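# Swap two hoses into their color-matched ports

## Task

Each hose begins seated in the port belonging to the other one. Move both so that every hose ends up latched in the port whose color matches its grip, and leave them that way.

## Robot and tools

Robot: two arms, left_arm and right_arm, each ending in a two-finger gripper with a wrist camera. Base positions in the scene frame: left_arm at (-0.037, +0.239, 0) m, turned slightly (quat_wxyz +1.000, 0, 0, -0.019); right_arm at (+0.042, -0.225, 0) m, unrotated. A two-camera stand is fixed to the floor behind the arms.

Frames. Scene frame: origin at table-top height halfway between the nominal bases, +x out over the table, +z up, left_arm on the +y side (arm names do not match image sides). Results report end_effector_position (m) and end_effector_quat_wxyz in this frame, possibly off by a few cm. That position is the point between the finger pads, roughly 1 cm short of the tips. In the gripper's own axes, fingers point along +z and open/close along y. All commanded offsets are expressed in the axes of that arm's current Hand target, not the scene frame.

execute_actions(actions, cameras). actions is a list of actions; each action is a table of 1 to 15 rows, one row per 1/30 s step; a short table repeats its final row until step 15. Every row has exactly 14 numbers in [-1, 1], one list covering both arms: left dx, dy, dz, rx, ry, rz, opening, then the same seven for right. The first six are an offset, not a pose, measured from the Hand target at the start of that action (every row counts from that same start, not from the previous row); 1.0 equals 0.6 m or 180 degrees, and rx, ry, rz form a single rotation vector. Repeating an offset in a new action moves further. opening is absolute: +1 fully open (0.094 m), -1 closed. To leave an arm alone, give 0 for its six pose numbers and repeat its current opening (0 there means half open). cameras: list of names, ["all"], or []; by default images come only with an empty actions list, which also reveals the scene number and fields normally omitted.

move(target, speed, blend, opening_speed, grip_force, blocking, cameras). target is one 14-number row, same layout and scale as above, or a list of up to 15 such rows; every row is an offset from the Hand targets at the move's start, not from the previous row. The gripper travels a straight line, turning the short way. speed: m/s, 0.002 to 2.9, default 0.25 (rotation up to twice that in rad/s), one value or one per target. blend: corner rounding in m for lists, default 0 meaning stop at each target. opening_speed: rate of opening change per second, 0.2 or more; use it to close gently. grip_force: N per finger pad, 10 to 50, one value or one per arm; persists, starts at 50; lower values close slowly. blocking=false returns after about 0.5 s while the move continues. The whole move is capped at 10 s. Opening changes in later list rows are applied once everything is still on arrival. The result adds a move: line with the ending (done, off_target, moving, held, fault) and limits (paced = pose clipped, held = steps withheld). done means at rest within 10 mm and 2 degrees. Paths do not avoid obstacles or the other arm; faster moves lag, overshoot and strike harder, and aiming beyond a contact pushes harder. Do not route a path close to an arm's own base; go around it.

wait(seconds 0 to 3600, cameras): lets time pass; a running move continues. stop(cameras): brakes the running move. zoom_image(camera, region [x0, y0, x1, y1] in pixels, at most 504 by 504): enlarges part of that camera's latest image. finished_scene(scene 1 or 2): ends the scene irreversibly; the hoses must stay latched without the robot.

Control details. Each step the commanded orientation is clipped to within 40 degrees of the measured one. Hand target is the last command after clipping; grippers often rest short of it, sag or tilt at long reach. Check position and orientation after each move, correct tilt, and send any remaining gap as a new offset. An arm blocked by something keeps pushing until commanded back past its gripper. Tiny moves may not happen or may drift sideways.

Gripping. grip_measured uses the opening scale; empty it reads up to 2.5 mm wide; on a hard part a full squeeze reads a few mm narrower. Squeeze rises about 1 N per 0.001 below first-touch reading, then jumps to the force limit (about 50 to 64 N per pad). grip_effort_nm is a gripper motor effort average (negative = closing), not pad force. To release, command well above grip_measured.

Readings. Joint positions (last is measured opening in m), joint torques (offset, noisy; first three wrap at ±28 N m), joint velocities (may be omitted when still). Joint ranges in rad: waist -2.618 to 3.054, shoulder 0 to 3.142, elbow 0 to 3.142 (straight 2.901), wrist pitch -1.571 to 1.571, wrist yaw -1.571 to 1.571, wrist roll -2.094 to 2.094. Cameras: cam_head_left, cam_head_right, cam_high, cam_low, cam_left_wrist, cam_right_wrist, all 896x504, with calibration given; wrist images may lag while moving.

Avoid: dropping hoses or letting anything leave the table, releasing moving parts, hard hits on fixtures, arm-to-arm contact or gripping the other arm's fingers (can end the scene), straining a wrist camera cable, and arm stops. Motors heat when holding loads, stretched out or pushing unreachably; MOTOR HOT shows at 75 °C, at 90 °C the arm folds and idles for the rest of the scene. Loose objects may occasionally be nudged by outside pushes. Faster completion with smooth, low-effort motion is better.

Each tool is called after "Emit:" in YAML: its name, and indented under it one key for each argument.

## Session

Emit:
execute_actions:
  actions: []

Scene clock: 0.00 s.
left_arm: end_effector_position=(+0.3608, +0.2226, +0.1016) grip_measured=+1.000 grip_effort_nm=n/a end_effector_quat_wxyz=(+0.611, -0.013, +0.791, +0.024) | right_arm: end_effector_position=(+0.4187, -0.2234, +0.0459) grip_measured=+1.000 grip_effort_nm=n/a end_effector_quat_wxyz=(+0.519, +0.000, +0.854, -0.024)
Joint positions: left_arm=[-0.072 1.59 0.343 0.989 -0.16 -0.019 0.094] | right_arm=[0.038 1.604 0.324 0.8 0.075 -0.006 0.094]
Joint velocities: within noise
Joint torques (N m): no reading
Heat: left arm: 31 °C; right arm: 28 °C.
Hand target: left_arm +0.3629, +0.2224, +0.1065; +0.617, -0.014, +0.787, +0.023 | right_arm +0.4206, -0.2233, +0.0486; +0.522, +0.001, +0.852, -0.024
Tool commands: left_gripper/opening=+1.0 right_gripper/opening=+1.0
camera_calibration:
cam_left_wrist: T_world_to_cam=[[0.07968, -0.99516, 0.05752, 0.19076], [-0.67013, -0.0962, -0.73598, 0.36325], [0.73795, 0.0201, -0.67455, -0.10461]] pos_world=[0.30542, 0.22689, 0.18581]
cam_right_wrist: T_world_to_cam=[[0.01275, -0.99084, 0.13442, -0.23275], [-0.82641, -0.08612, -0.55644, 0.37809], [0.56292, -0.10399, -0.81994, -0.12767]] pos_world=[0.3873, -0.21134, 0.13699]

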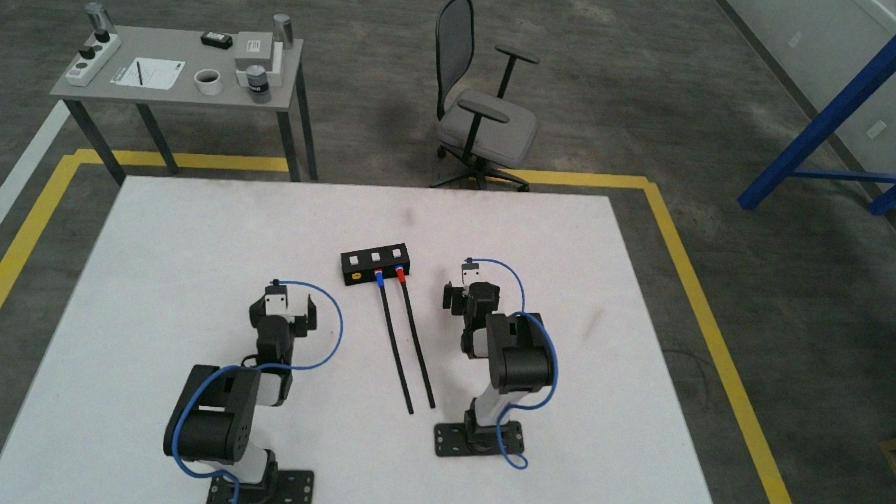

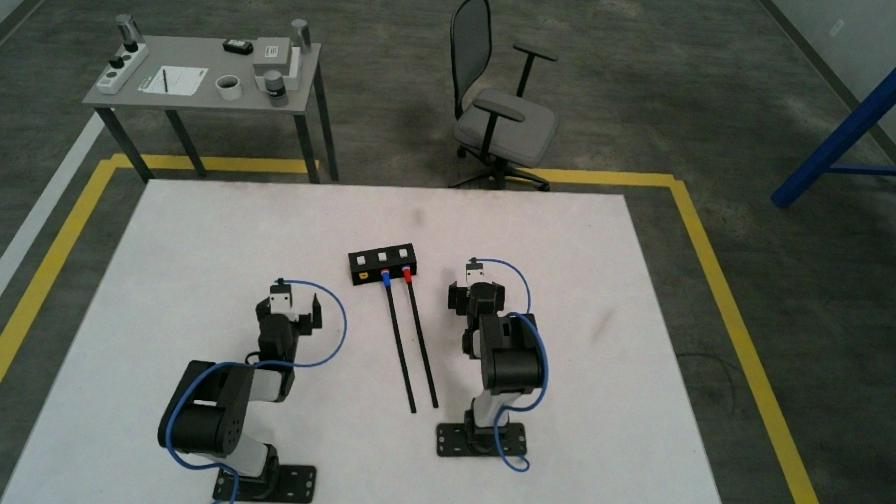

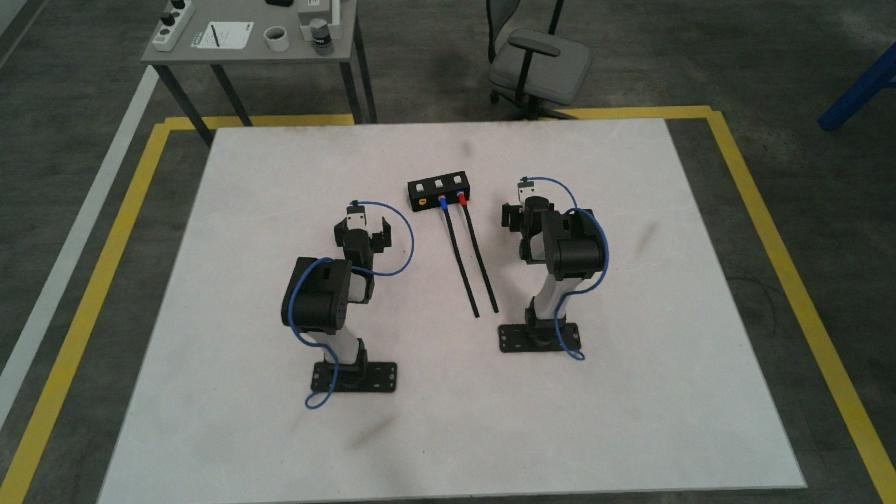

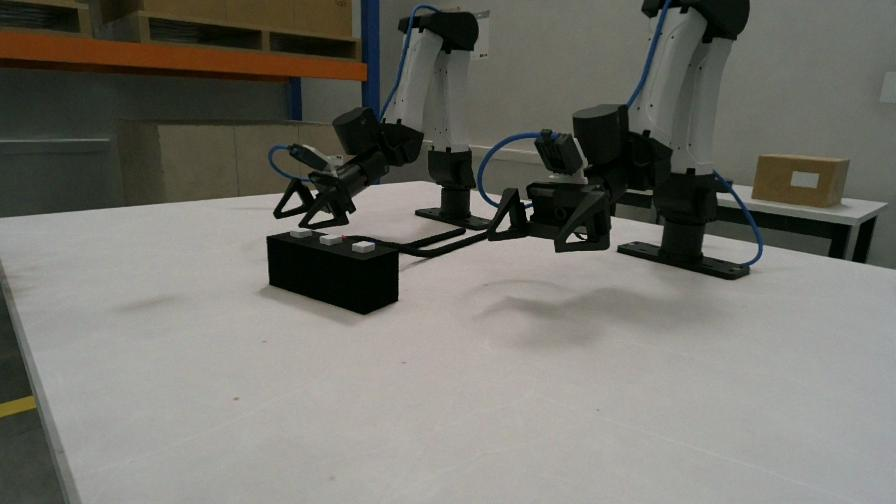

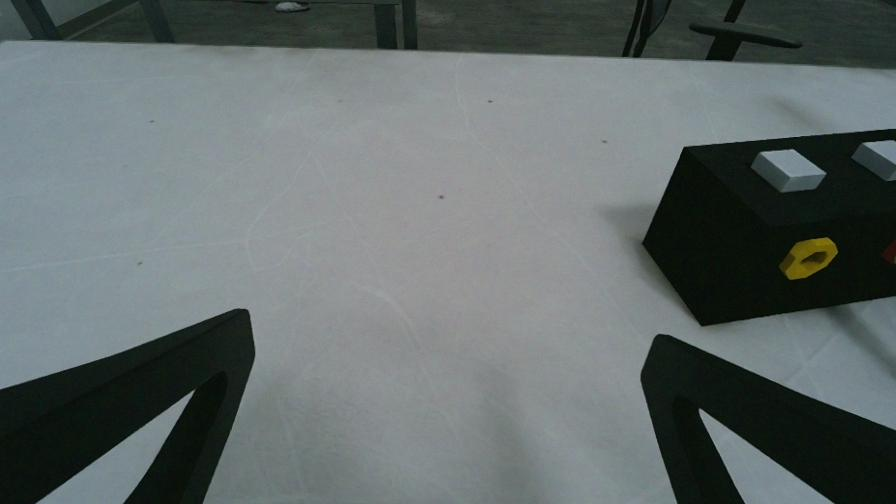

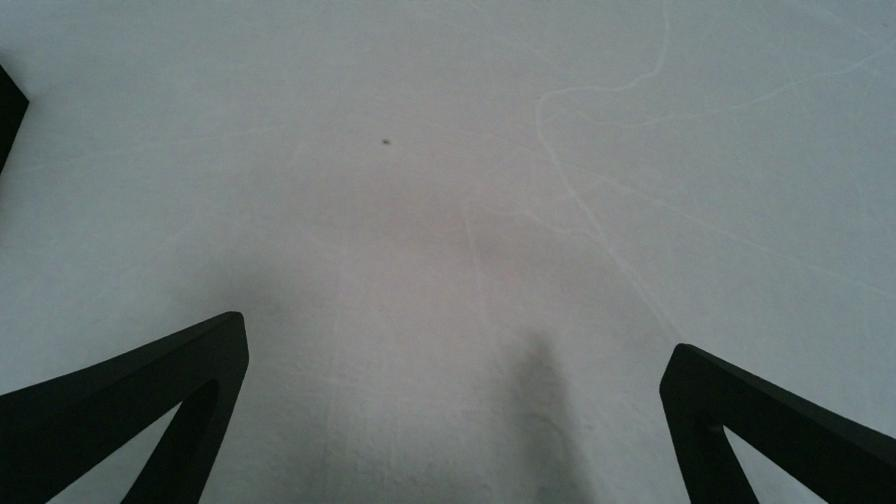

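Emit:
move:
  target:
    - [-0.06,-0.1,-0.03,0,0,0,-0.3,-0.194,0.026,-0.062,0,0,0,-1]
    - [-0.011,-0.375,-0.079,-0.0296,0.0792,-0.0178,-0.3,-0.2157,0.2833,-0.008,-0.341,0.0998,-0.2573,-1]
  speed: 0.25
  blend: [0.02,0]
  cameras: ["cam_left_wrist","cam_right_wrist","cam_head_left"]

Scene clock: 21.07 s.
left_arm: end_effector_position=(+0.3267, -0.0001, +0.1169) grip_measured=-0.297 grip_effort_nm=-0.14 end_effector_quat_wxyz=(+0.510, -0.061, +0.857, +0.042) | right_arm: end_effector_position=(+0.4770, -0.0551, +0.1649) grip_measured=-0.995 grip_effort_nm=-0.26 end_effector_quat_wxyz=(+0.277, -0.568, +0.749, +0.200)
Joint positions: left_arm=[-0.851 1.743 1.008 -0.086 -0.863 -0.673 0.033] | right_arm=[0.155 1.999 1.816 -1.036 -0.615 -1.03 0]
Joint torques (N m): left_arm=[-0.35 -6.42 9.2 1.71 -0.54 -0.21] | right_arm=[0.53 -7.86 8.46 0.86 -0.57 -0.02]
Heat: left arm: 33 °C; right arm: 30 °C.
Hand target: left_arm +0.3299, -0.0049, +0.1198; +0.514, -0.067, +0.854, +0.041 | right_arm +0.4794, -0.0502, +0.1593; +0.271, -0.572, +0.745, +0.208
Off the commanded pose: left_arm 0.006 m, 1 deg | right_arm 0.008 m, 1 deg.
move: done
cam_left_wrist: T_world_to_cam=[[0.19545, -0.97887, 0.06017, -0.06716], [-0.81004, -0.19572, -0.55275, 0.35456], [0.55285, 0.05929, -0.83117, 0.01414]] pos_world=[0.29252, 0.00282, 0.21177]
cam_right_wrist: T_world_to_cam=[[0.97485, -0.20477, 0.08795, -0.49067], [-0.1844, -0.96278, -0.19762, 0.09334], [0.12515, 0.17644, -0.97632, 0.20473]] pos_world=[0.46992, -0.04673, 0.26149]
Images, in order (width x height): cam_head_left 896x504, cam_left_wrist 896x504, cam_right_wrist 896x504.

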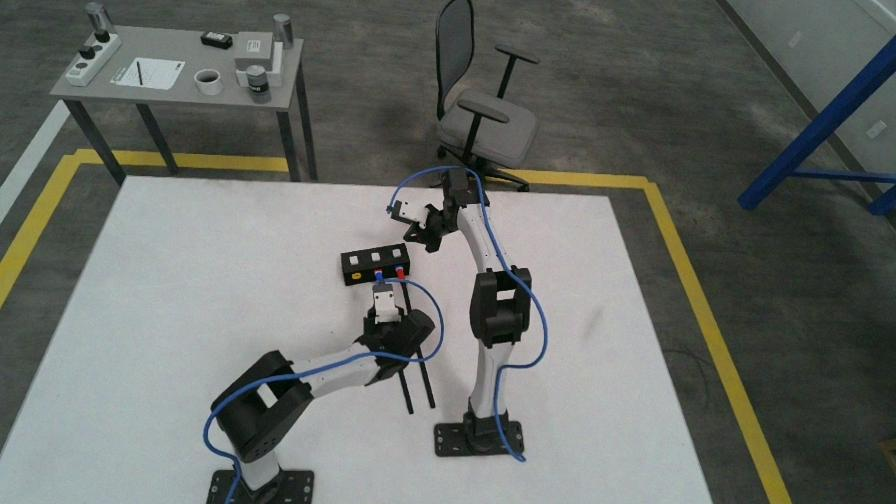

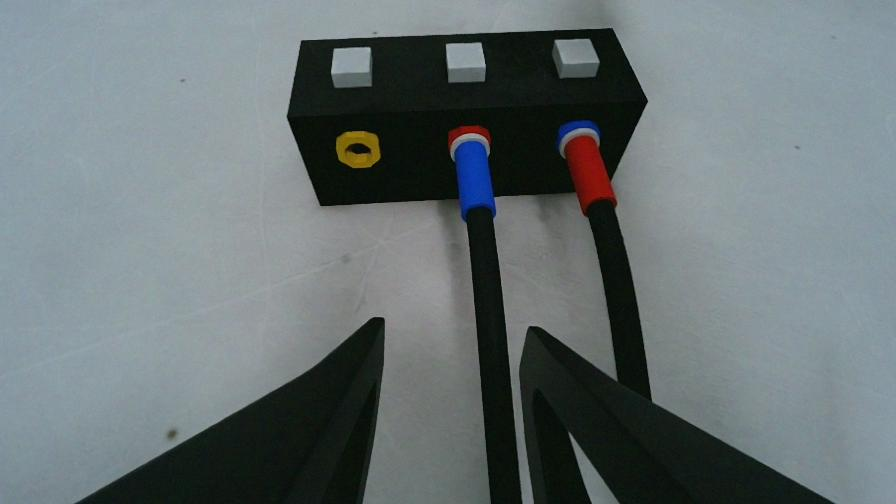

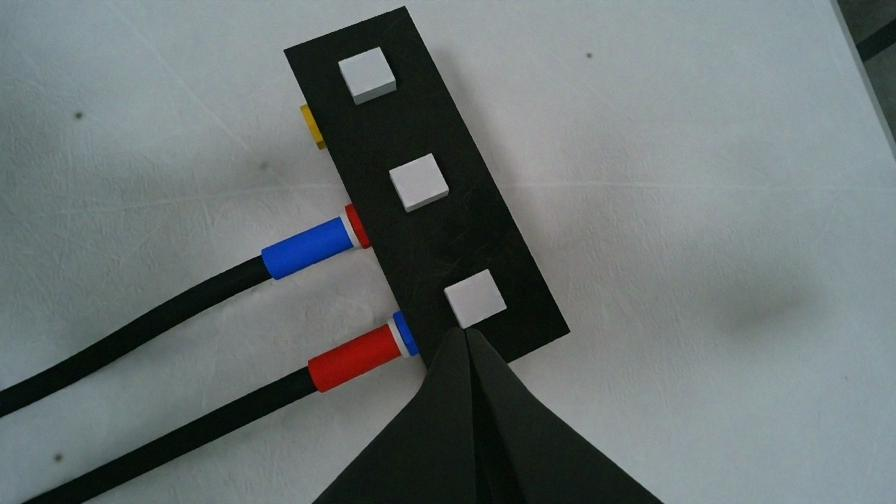

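Emit:
move:
  target:
    - [-0.006,-0.0257,0.0367,-0.018,-0.0167,-0.0096,-0.3,-0.016,0.011,0.073,0,0,0,-1]
    - [0.0228,-0.0232,0.138,-0.018,-0.0167,-0.0096,-0.3,-0.0325,0.0222,0.147,0,0,0,-1]
  speed: 0.15
  blend: [0.01,0]
  cameras: ["cam_left_wrist","cam_right_wrist"]

Scene clock: 37.33 s.
left_arm: end_effector_position=(+0.3912, -0.0036, +0.0686) grip_measured=-0.297 grip_effort_nm=-0.14 end_effector_quat_wxyz=(+0.531, -0.092, +0.840, +0.064) | right_arm: end_effector_position=(+0.4835, +0.0215, +0.1212) grip_measured=-0.995 grip_effort_nm=-0.26 end_effector_quat_wxyz=(+0.285, -0.575, +0.738, +0.208)
Joint positions: left_arm=[-0.752 2.037 1.126 0.176 -0.879 -0.597 0.033] | right_arm=[0.32 2.078 1.734 -0.769 -0.577 -0.866 0]
Joint torques (N m): left_arm=[0.27 -8.16 8.65 2.01 -0.35 -0.02] | right_arm=[0.35 -8.7 6.17 1.3 -0.25 0.17]
Heat: left arm: 35 °C; right arm: 32 °C.
Hand target: left_arm +0.3978, -0.0082, +0.0687; +0.534, -0.093, +0.838, +0.059 | right_arm +0.4850, +0.0225, +0.1042; +0.271, -0.572, +0.745, +0.208
Off the commanded pose: left_arm 0.008 m, 1 deg | right_arm 0.017 m, 2 deg.
move: off_target (right_arm)
cam_left_wrist: T_world_to_cam=[[0.26569, -0.96203, 0.06253, -0.10779], [-0.76271, -0.24943, -0.59671, 0.36368], [0.58964, 0.11084, -0.80002, -0.07789]] pos_world=[0.35195, -0.00435, 0.16143]
cam_right_wrist: T_world_to_cam=[[0.97872, -0.18226, 0.09428, -0.48056], [-0.15803, -0.96254, -0.2203, 0.14957], [0.1309, 0.20072, -0.97086, 0.14371]] pos_world=[0.47515, 0.02753, 0.21778]

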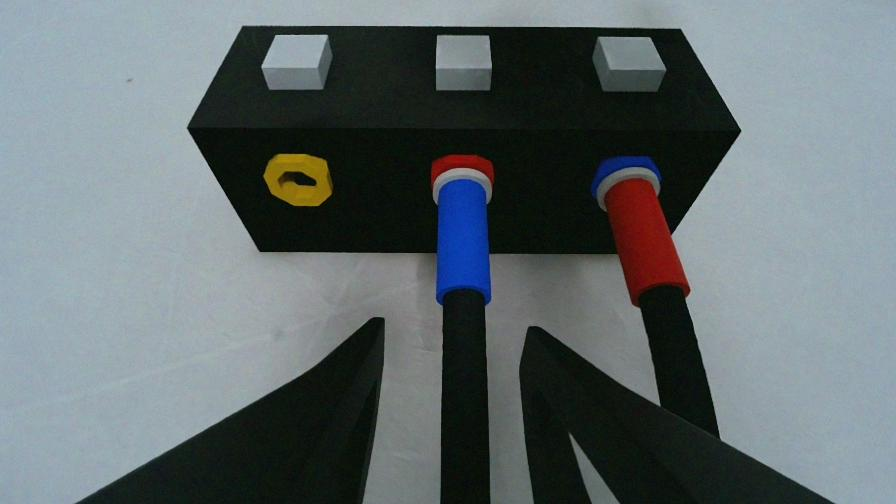

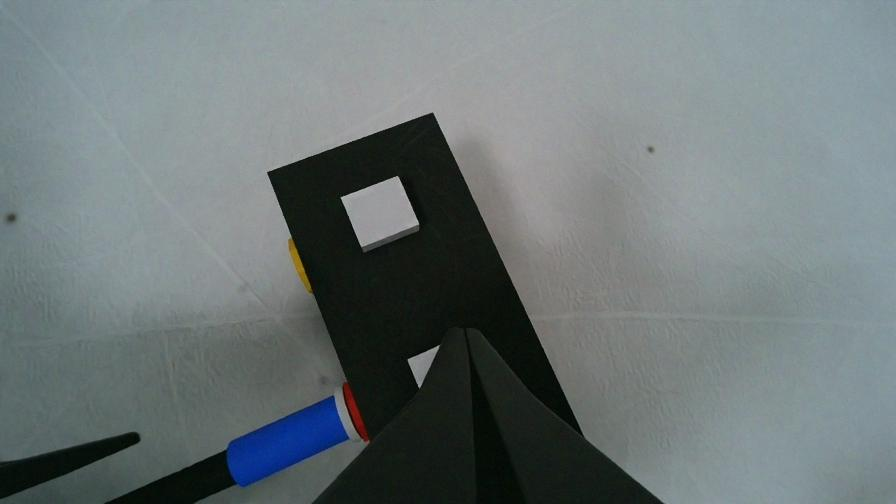

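Emit:
move:
  target:
    - [-0.0093,-0.003,0.101,0,0,0,-0.3,0.031,-0.0047,0,0,0,0,-1]
    - [-0.0093,-0.003,0.101,0,0,0,-1,0.031,-0.0047,0,0,0,0,-1]
  speed: 0.08
  opening_speed: 0.8
  cameras: ["cam_left_wrist","cam_right_wrist"]

Scene clock: 49.47 s.
left_arm: end_effector_position=(+0.4453, +0.0079, +0.0484) grip_measured=-0.694 grip_effort_nm=-1.04 end_effector_quat_wxyz=(+0.531, -0.094, +0.839, +0.069) | right_arm: end_effector_position=(+0.4891, +0.0094, +0.1087) grip_measured=-0.995 grip_effort_nm=-0.26 end_effector_quat_wxyz=(+0.291, -0.573, +0.740, +0.201)
Joint positions: left_arm=[-0.645 2.187 1.256 0.265 -0.807 -0.497 0.014] | right_arm=[0.293 2.078 1.682 -0.713 -0.577 -0.885 0]
Joint torques (N m): left_arm=[0.46 -9.32 8.98 2.2 -0.2 0.06] | right_arm=[-0.03 -9.25 5.72 1.07 -0.42 0.01]
Heat: left arm: 36 °C; right arm: 33 °C.
Hand target: left_arm +0.4542, +0.0025, +0.0484; +0.534, -0.093, +0.838, +0.059 | right_arm +0.4841, +0.0079, +0.0923; +0.271, -0.572, +0.745, +0.208
Off the commanded pose: left_arm 0.010 m, 1 deg | right_arm 0.017 m, 3 deg.
move: off_target (right_arm)
cam_left_wrist: T_world_to_cam=[[0.27457, -0.9599, 0.05654, -0.11361], [-0.76081, -0.25283, -0.5977, 0.39503], [0.58803, 0.12109, -0.79973, -0.12653]] pos_world=[0.40614, 0.00614, 0.14134]
cam_right_wrist: T_world_to_cam=[[0.97471, -0.19441, 0.1102, -0.48679], [-0.16672, -0.961, -0.22065, 0.1404], [0.1488, 0.1967, -0.96911, 0.12442]] pos_world=[0.47937, 0.01581, 0.2052]

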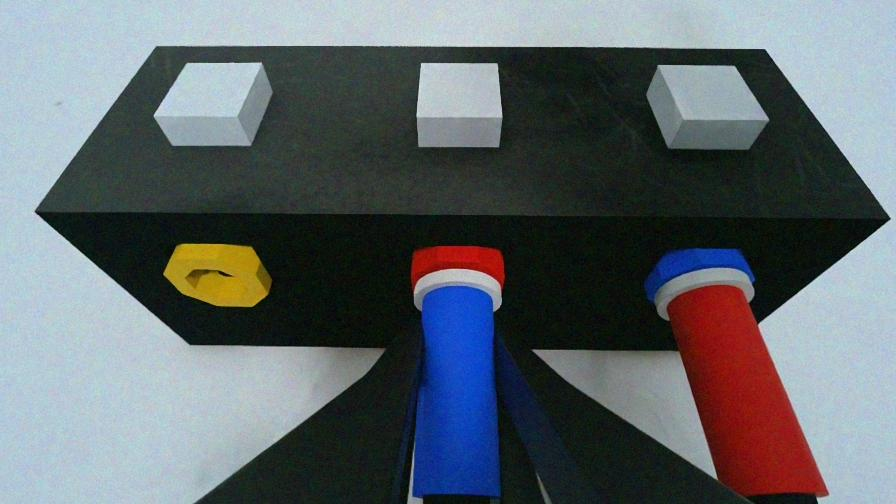

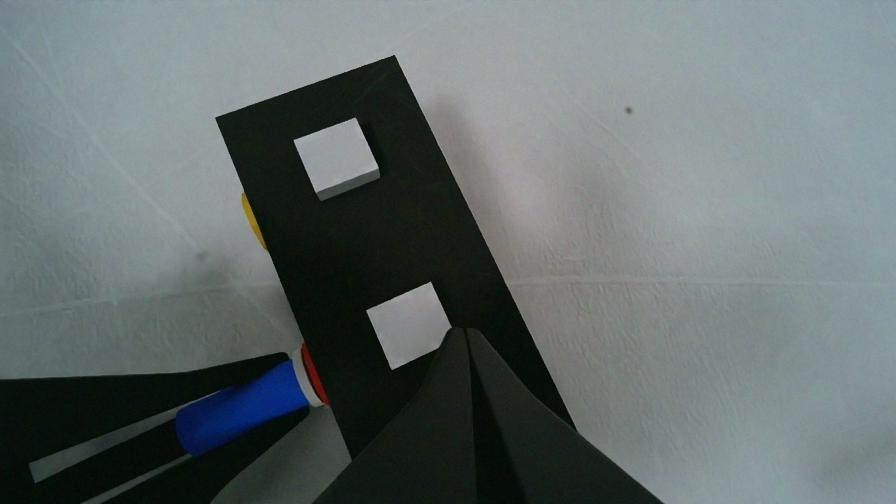

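Emit:
move:
  target:
    - [0,0,0,0,0,0,-1,-0.005,0.017,-0.0023,0,0,0,-1]
    - [0,0,0,0,0,0,-1,0.0813,0.0165,0.0928,0,0,0,-1]
  speed: [0.06,0.06]
  cameras: ["cam_left_wrist","cam_right_wrist"]

Scene clock: 56.47 s.
left_arm: end_effector_position=(+0.4450, +0.0081, +0.0481) grip_measured=-0.694 grip_effort_nm=-1.04 end_effector_quat_wxyz=(+0.530, -0.093, +0.840, +0.071) | right_arm: end_effector_position=(+0.4885, +0.0078, +0.0730) grip_measured=-0.995 grip_effort_nm=-0.26 end_effector_quat_wxyz=(+0.331, -0.572, +0.720, +0.211)
Joint positions: left_arm=[-0.645 2.187 1.256 0.263 -0.807 -0.495 0.014] | right_arm=[0.274 2.072 1.475 -0.438 -0.635 -0.889 0]
Joint torques (N m): left_arm=[0.55 -9.24 8.96 2.25 -0.2 0.01] | right_arm=[2.09 -5.52 3.4 1.17 0.3 0.06]
Heat: left arm: 37 °C; right arm: 34 °C.
Hand target: left_arm +0.4541, +0.0026, +0.0484; +0.534, -0.093, +0.838, +0.059 | right_arm +0.4741, +0.0090, +0.0184; +0.271, -0.572, +0.745, +0.208
Off the commanded pose: left_arm 0.011 m, 1 deg | right_arm 0.057 m, 7 deg.
move: off_target (right_arm)
cam_left_wrist: T_world_to_cam=[[0.27409, -0.96029, 0.05217, -0.11285], [-0.76243, -0.25004, -0.59681, 0.39526], [0.58616, 0.12381, -0.80068, -0.12582]] pos_world=[0.40604, 0.00604, 0.14104]
cam_right_wrist: T_world_to_cam=[[0.96907, -0.19245, 0.15452, -0.48311], [-0.14063, -0.94506, -0.29509, 0.12352], [0.20282, 0.26423, -0.94289, 0.06132]] pos_world=[0.47309, 0.00756, 0.16892]

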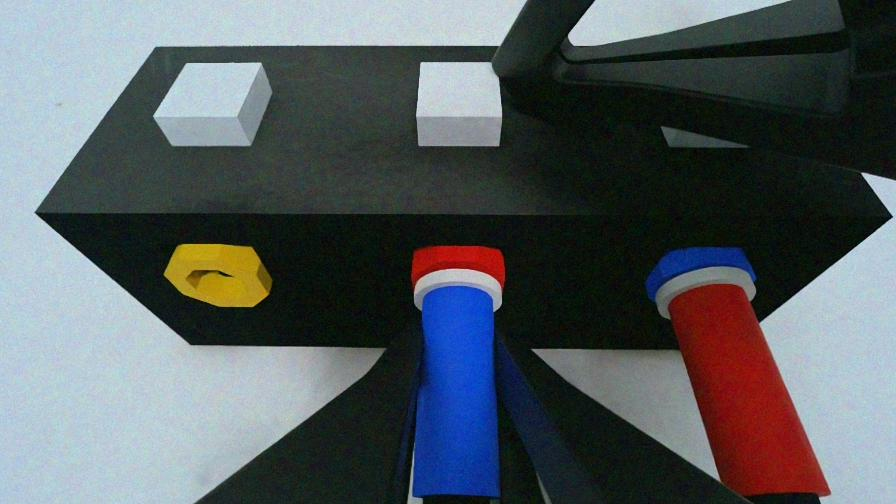

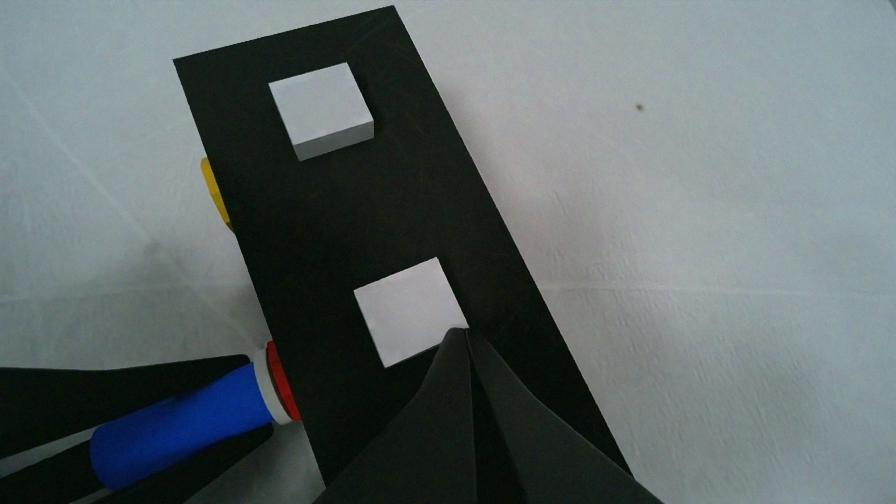

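Emit:
move:
  target:
    - [0,0,0,0,0,0,-1,-0.0938,0.0067,-0.0932,0,0,0,-1]
    - [0,0,0,0,0,0,-1,-0.0085,0.0098,0.0072,0,0,0,-1]
  speed: [0.1,0.06]
  cameras: ["cam_left_wrist","cam_right_wrist"]

Scene clock: 64.50 s.
left_arm: end_effector_position=(+0.4451, +0.0080, +0.0481) grip_measured=-0.694 grip_effort_nm=-1.04 end_effector_quat_wxyz=(+0.530, -0.095, +0.840, +0.069) | right_arm: end_effector_position=(+0.4879, +0.0079, +0.0723) grip_measured=-0.995 grip_effort_nm=-0.26 end_effector_quat_wxyz=(+0.328, -0.569, +0.728, +0.199)
Joint positions: left_arm=[-0.645 2.187 1.256 0.263 -0.807 -0.501 0.014] | right_arm=[0.284 2.06 1.464 -0.43 -0.602 -0.87 0]
Joint torques (N m): left_arm=[0.43 -9.28 8.85 2.25 -0.21 0.09] | right_arm=[2.96 -5.14 3.25 1.37 0.05 0.11]
Heat: left arm: 38 °C; right arm: 35 °C.
Hand target: left_arm +0.4541, +0.0026, +0.0484; +0.534, -0.093, +0.838, +0.059 | right_arm +0.4702, +0.0169, +0.0184; +0.271, -0.572, +0.745, +0.208
Off the commanded pose: left_arm 0.011 m, 1 deg | right_arm 0.058 m, 7 deg.
move: off_target (right_arm)
cam_left_wrist: T_world_to_cam=[[0.27605, -0.9594, 0.05779, -0.11406], [-0.76104, -0.25491, -0.59653, 0.39479], [0.58705, 0.12069, -0.80051, -0.12624]] pos_world=[0.40604, 0.00644, 0.14104]
cam_right_wrist: T_world_to_cam=[[0.96468, -0.20866, 0.16082, -0.48052], [-0.15909, -0.94799, -0.27568, 0.13078], [0.20998, 0.24036, -0.9477, 0.05793]] pos_world=[0.47219, 0.00979, 0.16823]

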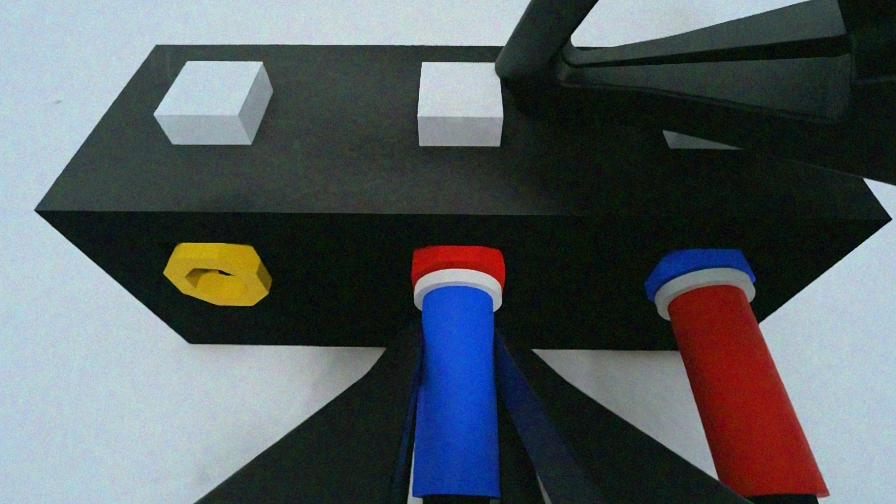

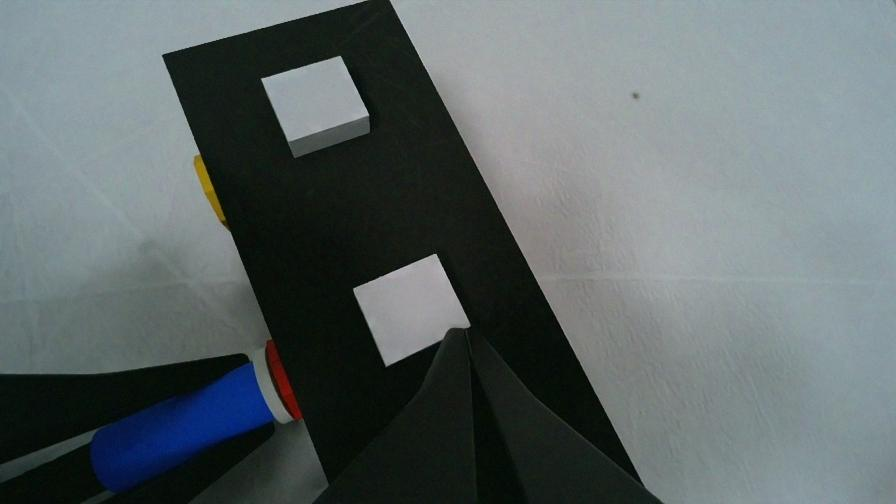

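Emit:
move:
  target: [0,0,0,0,0,0,-1,-0.096,0.0167,-0.0972,0,0,0,-1]
  speed: 0.1
  cameras: ["cam_left_wrist","cam_right_wrist"]

Scene clock: 70.47 s.
left_arm: end_effector_position=(+0.4452, +0.0079, +0.0481) grip_measured=-0.694 grip_effort_nm=-1.04 end_effector_quat_wxyz=(+0.531, -0.106, +0.838, +0.062) | right_arm: end_effector_position=(+0.4731, +0.0013, +0.0775) grip_measured=-0.995 grip_effort_nm=-0.26 end_effector_quat_wxyz=(+0.261, -0.562, +0.763, +0.186)
Joint positions: left_arm=[-0.645 2.187 1.256 0.264 -0.806 -0.526 0.014] | right_arm=[0.306 2.057 1.561 -0.657 -0.517 -0.852 0]
Joint torques (N m): left_arm=[0.55 -9.28 8.95 2.2 -0.22 0.4] | right_arm=[3.45 -13 8.47 0.85 -0.83 0.23]
Heat: left arm: 38 °C; right arm: 34 °C.
Hand target: left_arm +0.4542, +0.0025, +0.0484; +0.534, -0.093, +0.838, +0.059 | right_arm +0.4622, +0.0259, +0.1000; +0.271, -0.572, +0.745, +0.208
Off the commanded pose: left_arm 0.010 m, 2 deg | right_arm 0.035 m, 4 deg.
move: off_target (right_arm)
cam_left_wrist: T_world_to_cam=[[0.28524, -0.95503, 0.08102, -0.11951], [-0.75504, -0.27597, -0.59478, 0.3922], [0.59039, 0.10848, -0.7998, -0.12757]] pos_world=[0.40553, 0.00794, 0.14092]
cam_right_wrist: T_world_to_cam=[[0.97087, -0.22642, 0.07836, -0.46504], [-0.21244, -0.96473, -0.15544, 0.13964], [0.11079, 0.13427, -0.98473, 0.11735]] pos_world=[0.46816, 0.01367, 0.1737]

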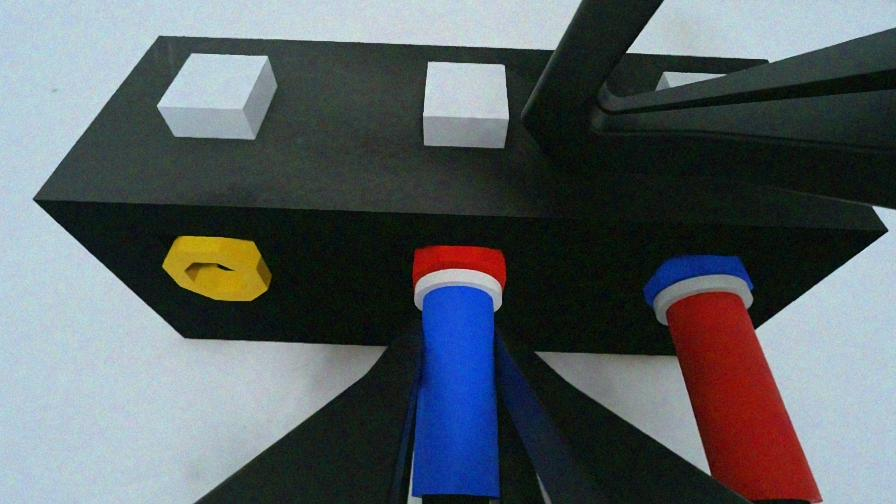

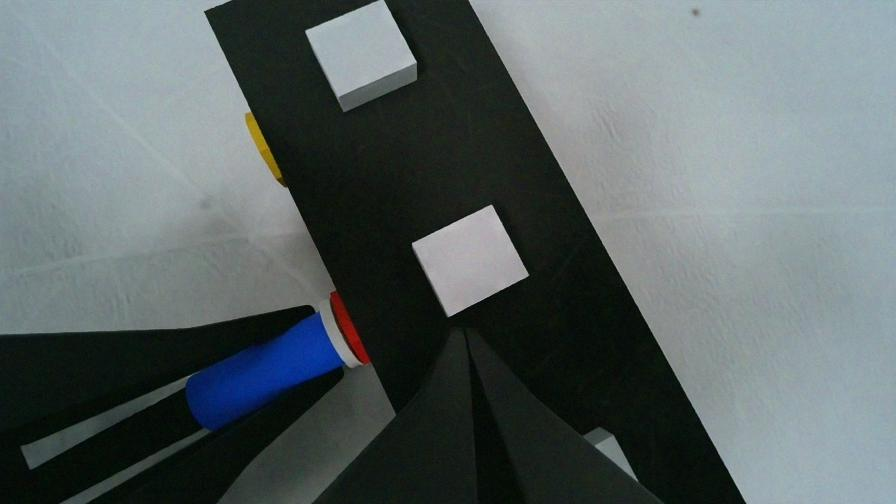

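Emit:
move:
  target: [0,0,0,0,0,0,-1,0,-0.0767,-0.065,-0.0786,0,-0.0936,-1]
  speed: 0.1
  cameras: ["cam_left_wrist","cam_right_wrist","cam_high"]

Scene clock: 79.13 s.
left_arm: end_effector_position=(+0.4452, +0.0080, +0.0482) grip_measured=-0.694 grip_effort_nm=-1.04 end_effector_quat_wxyz=(+0.530, -0.095, +0.839, +0.069) | right_arm: end_effector_position=(+0.4978, -0.0091, +0.1410) grip_measured=-0.995 grip_effort_nm=-0.26 end_effector_quat_wxyz=(-0.234, +0.705, -0.622, -0.246)
Joint positions: left_arm=[-0.645 2.187 1.256 0.264 -0.807 -0.5 0.014] | right_arm=[0.222 2.472 2.517 -1.506 -0.685 -1.435 0]
Joint torques (N m): left_arm=[0.54 -9.28 8.92 2.22 -0.19 0.08] | right_arm=[-0.53 -10.09 7.68 0.35 -0.63 -0.07]
Heat: left arm: 39 °C; right arm: 37 °C.
Hand target: left_arm +0.4541, +0.0025, +0.0484; +0.534, -0.093, +0.838, +0.059 | right_arm +0.5002, -0.0102, +0.1298; -0.226, +0.704, -0.622, -0.256
Off the commanded pose: left_arm 0.011 m, 1 deg | right_arm 0.011 m, 1 deg.
move: off_target (right_arm)
cam_left_wrist: T_world_to_cam=[[0.27599, -0.95944, 0.05754, -0.1141], [-0.76076, -0.25464, -0.59699, 0.39477], [0.58743, 0.12099, -0.80018, -0.12635]] pos_world=[0.40604, 0.00634, 0.14114]
cam_right_wrist: T_world_to_cam=[[0.97776, 0.18673, 0.09552, -0.49839], [0.20217, -0.96031, -0.19219, -0.05646], [0.05584, 0.20723, -0.9767, 0.20543]] pos_world=[0.48724, -0.00373, 0.2374]
Images, in order (width x height): cam_high 896x504, cam_left_wrist 896x504, cam_right_wrist 896x504.

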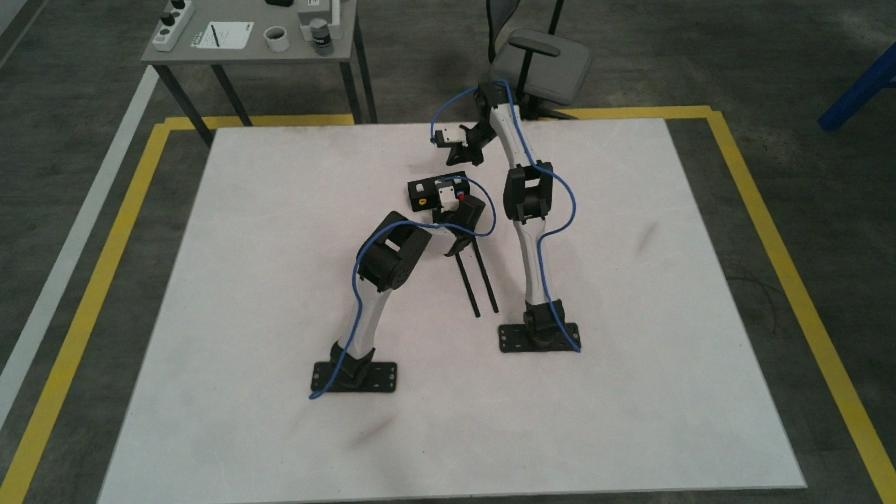

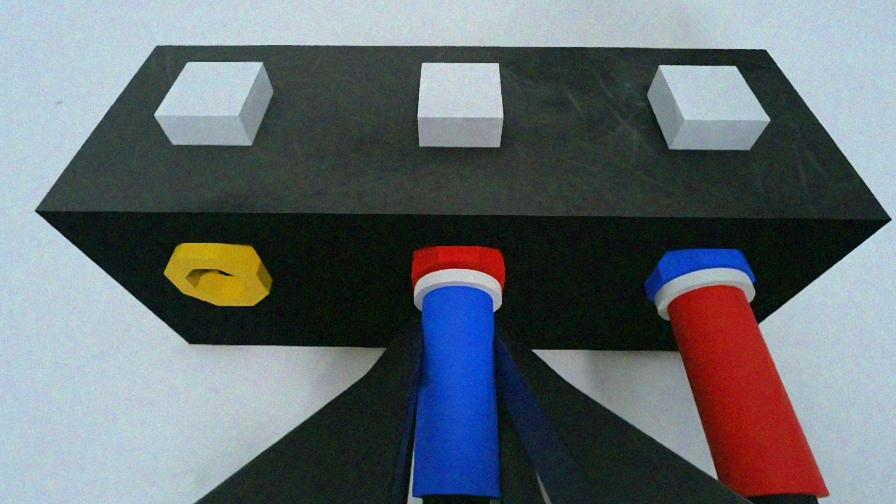

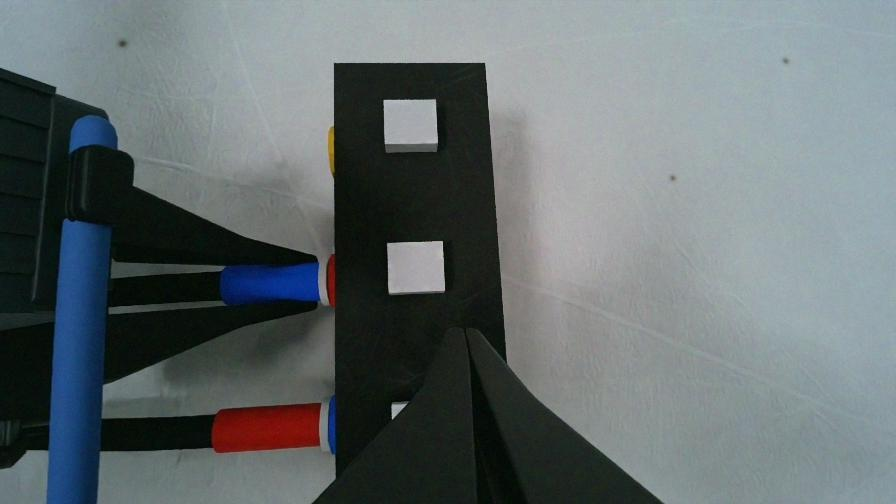

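Emit:
move:
  target: [0,0,0,0,0,0,-1,0.006,0.017,0.0734,0,0,0,-1]
  speed: 0.1
  cameras: ["cam_left_wrist","cam_right_wrist"]

Scene clock: 84.23 s.
left_arm: end_effector_position=(+0.4452, +0.0080, +0.0482) grip_measured=-0.694 grip_effort_nm=-1.04 end_effector_quat_wxyz=(+0.530, -0.095, +0.840, +0.069) | right_arm: end_effector_position=(+0.4846, +0.0074, +0.0784) grip_measured=-0.995 grip_effort_nm=-0.26 end_effector_quat_wxyz=(-0.206, +0.697, -0.632, -0.269)
Joint positions: left_arm=[-0.645 2.187 1.256 0.264 -0.807 -0.499 0.014] | right_arm=[0.26 2.439 2.208 -1.275 -0.688 -1.386 0]
Joint torques (N m): left_arm=[0.53 -9.25 8.95 2.23 -0.19 0.08] | right_arm=[0.95 -16.01 5.03 0.74 -0.53 0.11]
Heat: left arm: 39 °C; right arm: 38 °C.
Hand target: left_arm +0.4541, +0.0025, +0.0484; +0.534, -0.093, +0.838, +0.059 | right_arm +0.4869, +0.0140, +0.0938; -0.227, +0.704, -0.622, -0.256
Off the commanded pose: left_arm 0.011 m, 1 deg | right_arm 0.017 m, 3 deg.
move: off_target (right_arm)
cam_left_wrist: T_world_to_cam=[[0.27569, -0.95956, 0.05691, -0.11389], [-0.76093, -0.25403, -0.59704, 0.39484], [0.58735, 0.12129, -0.80019, -0.12632]] pos_world=[0.40604, 0.00634, 0.14114]
cam_right_wrist: T_world_to_cam=[[0.98187, 0.18853, 0.01975, -0.47874], [0.18871, -0.96234, -0.19569, -0.04321], [-0.01789, 0.19587, -0.98047, 0.1778]] pos_world=[0.4814, 0.01385, 0.17532]

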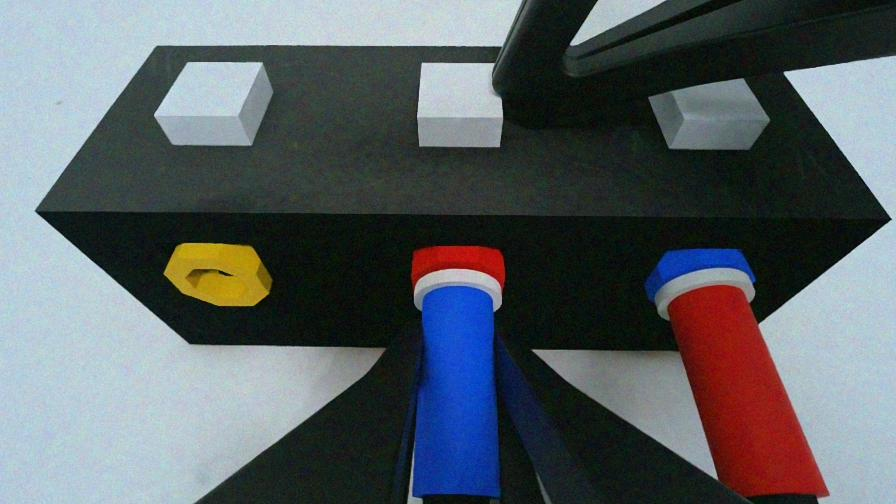

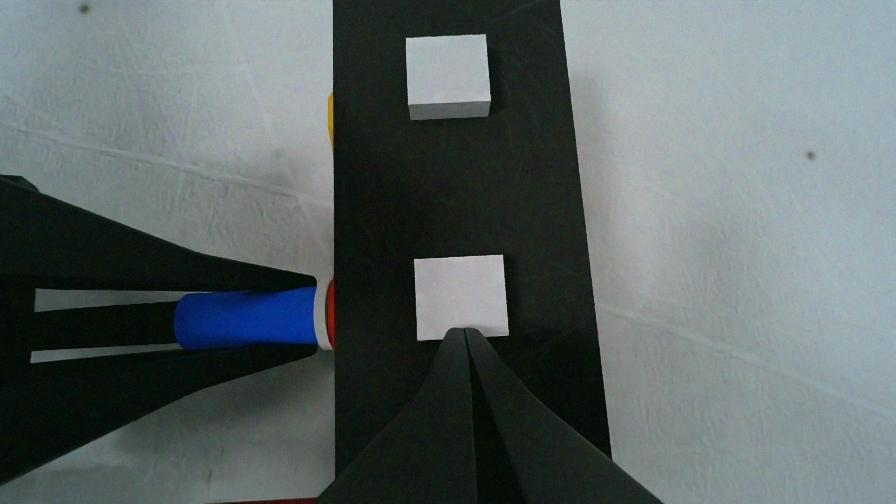

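Emit:
move:
  target:
    - [0,0,0,0,0,0,-1,-0.0377,-0.0025,-0.014,0,0,0,-1]
    - [0,0,0,0,0,0,-1,0.0463,-0.002,0.0808,0,0,0,-1]
  speed: [0.1,0.06]
  cameras: ["cam_left_wrist","cam_right_wrist"]

Scene clock: 90.73 s.
left_arm: end_effector_position=(+0.4452, +0.0080, +0.0482) grip_measured=-0.694 grip_effort_nm=-1.04 end_effector_quat_wxyz=(+0.530, -0.095, +0.840, +0.070) | right_arm: end_effector_position=(+0.4854, +0.0374, +0.0778) grip_measured=-0.995 grip_effort_nm=-0.26 end_effector_quat_wxyz=(-0.269, +0.696, -0.599, -0.291)
Joint positions: left_arm=[-0.645 2.187 1.256 0.264 -0.807 -0.499 0.014] | right_arm=[0.29 2.39 2.055 -1.052 -0.798 -1.353 0]
Joint torques (N m): left_arm=[0.59 -9.2 8.83 2.21 -0.17 0.08] | right_arm=[-0.02 -10.22 3.64 0.75 0.7 -0.01]
Heat: left arm: 39 °C; right arm: 44 °C.
Hand target: left_arm +0.4541, +0.0025, +0.0484; +0.534, -0.093, +0.838, +0.059 | right_arm +0.4869, +0.0239, +0.0389; -0.227, +0.704, -0.622, -0.256
Off the commanded pose: left_arm 0.011 m, 1 deg | right_arm 0.041 m, 7 deg.
move: off_target (right_arm)
cam_left_wrist: T_world_to_cam=[[0.27556, -0.95962, 0.05657, -0.11389], [-0.76098, -0.25372, -0.5971, 0.39485], [0.58734, 0.12149, -0.80017, -0.12631]] pos_world=[0.40604, 0.00624, 0.14114]
cam_right_wrist: T_world_to_cam=[[0.97431, 0.19838, 0.1066, -0.48858], [0.22211, -0.92468, -0.30924, -0.02336], [0.03722, 0.32498, -0.94499, 0.13693]] pos_world=[0.47613, 0.03083, 0.17426]

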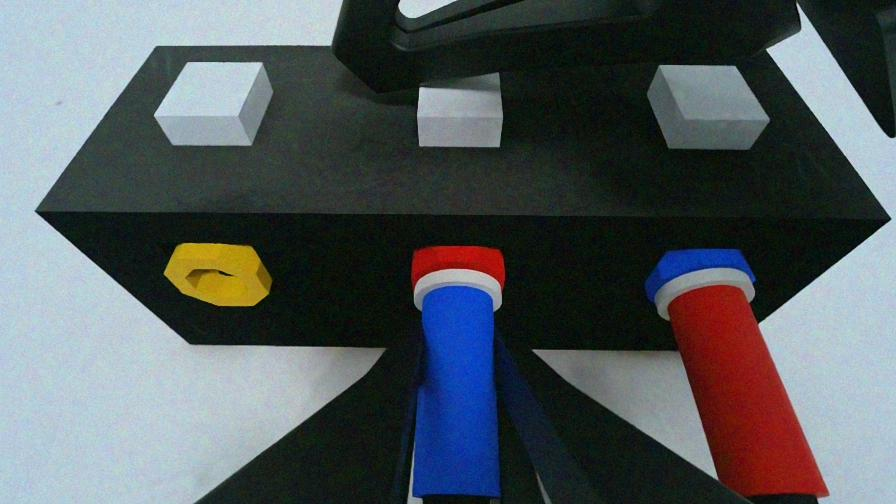

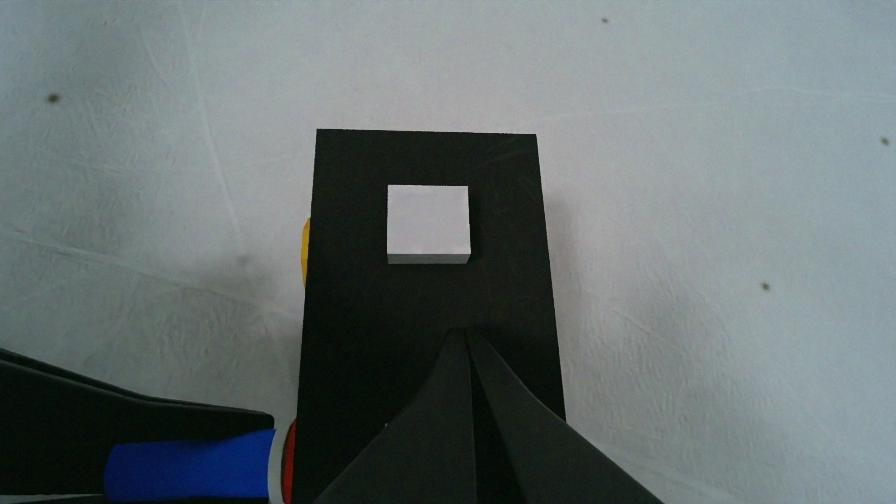

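Emit:
move:
  target:
    - [0,0,0,0,0,0,-1,-0.0738,0.001,-0.1035,0,0,0,-1]
    - [0,0,0,0,0,0,-1,0.0323,0.0053,-0.0075,0,0,0,-1]
  speed: [0.1,0.06]
  cameras: ["cam_left_wrist","cam_right_wrist"]

Scene clock: 96.97 s.
left_arm: end_effector_position=(+0.4452, +0.0080, +0.0482) grip_measured=-0.694 grip_effort_nm=-1.04 end_effector_quat_wxyz=(+0.530, -0.094, +0.840, +0.070) | right_arm: end_effector_position=(+0.4785, +0.0182, +0.0788) grip_measured=-0.995 grip_effort_nm=-0.26 end_effector_quat_wxyz=(-0.265, +0.686, -0.604, -0.309)
Joint positions: left_arm=[-0.645 2.187 1.256 0.264 -0.807 -0.497 0.014] | right_arm=[0.248 2.371 2.017 -1.099 -0.832 -1.398 0]
Joint torques (N m): left_arm=[0.5 -9.18 8.96 2.22 -0.2 0.03] | right_arm=[0.38 -9.17 3.17 1.1 0.99 -0.1]
Heat: left arm: 40 °C; right arm: 46 °C.
Hand target: left_arm +0.4541, +0.0025, +0.0484; +0.534, -0.093, +0.838, +0.059 | right_arm +0.4859, +0.0059, +0.0298; -0.226, +0.704, -0.622, -0.256
Off the commanded pose: left_arm 0.011 m, 1 deg | right_arm 0.051 m, 8 deg.
move: off_target (right_arm)
cam_left_wrist: T_world_to_cam=[[0.27461, -0.96001, 0.05449, -0.1133], [-0.76155, -0.25174, -0.59722, 0.39506], [0.58705, 0.1225, -0.80023, -0.12617]] pos_world=[0.40604, 0.00614, 0.14114]
cam_right_wrist: T_world_to_cam=[[0.9791, 0.19043, 0.07138, -0.47744], [0.20336, -0.91979, -0.3356, -0.02833], [0.00175, 0.3431, -0.9393, 0.16059]] pos_world=[0.47295, 0.00976, 0.17541]

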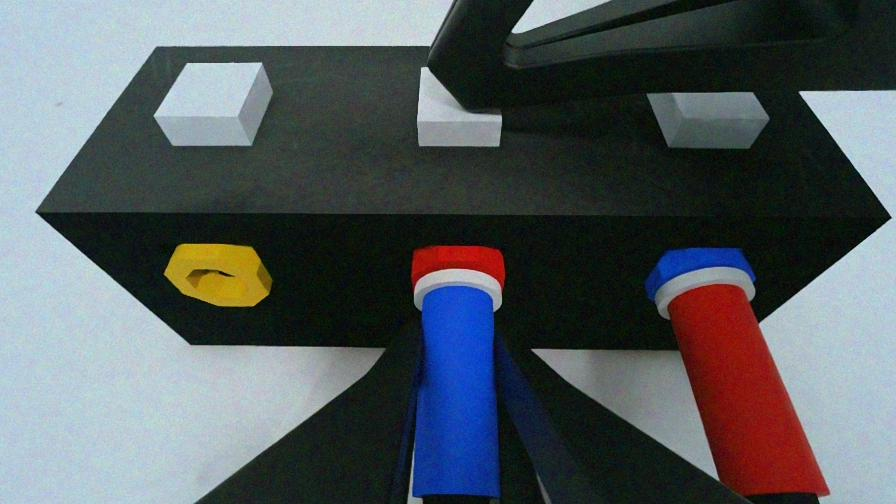

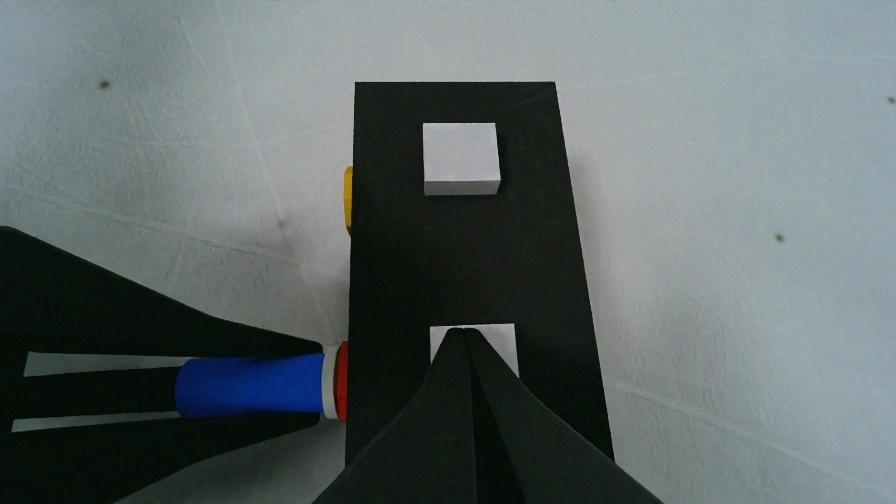

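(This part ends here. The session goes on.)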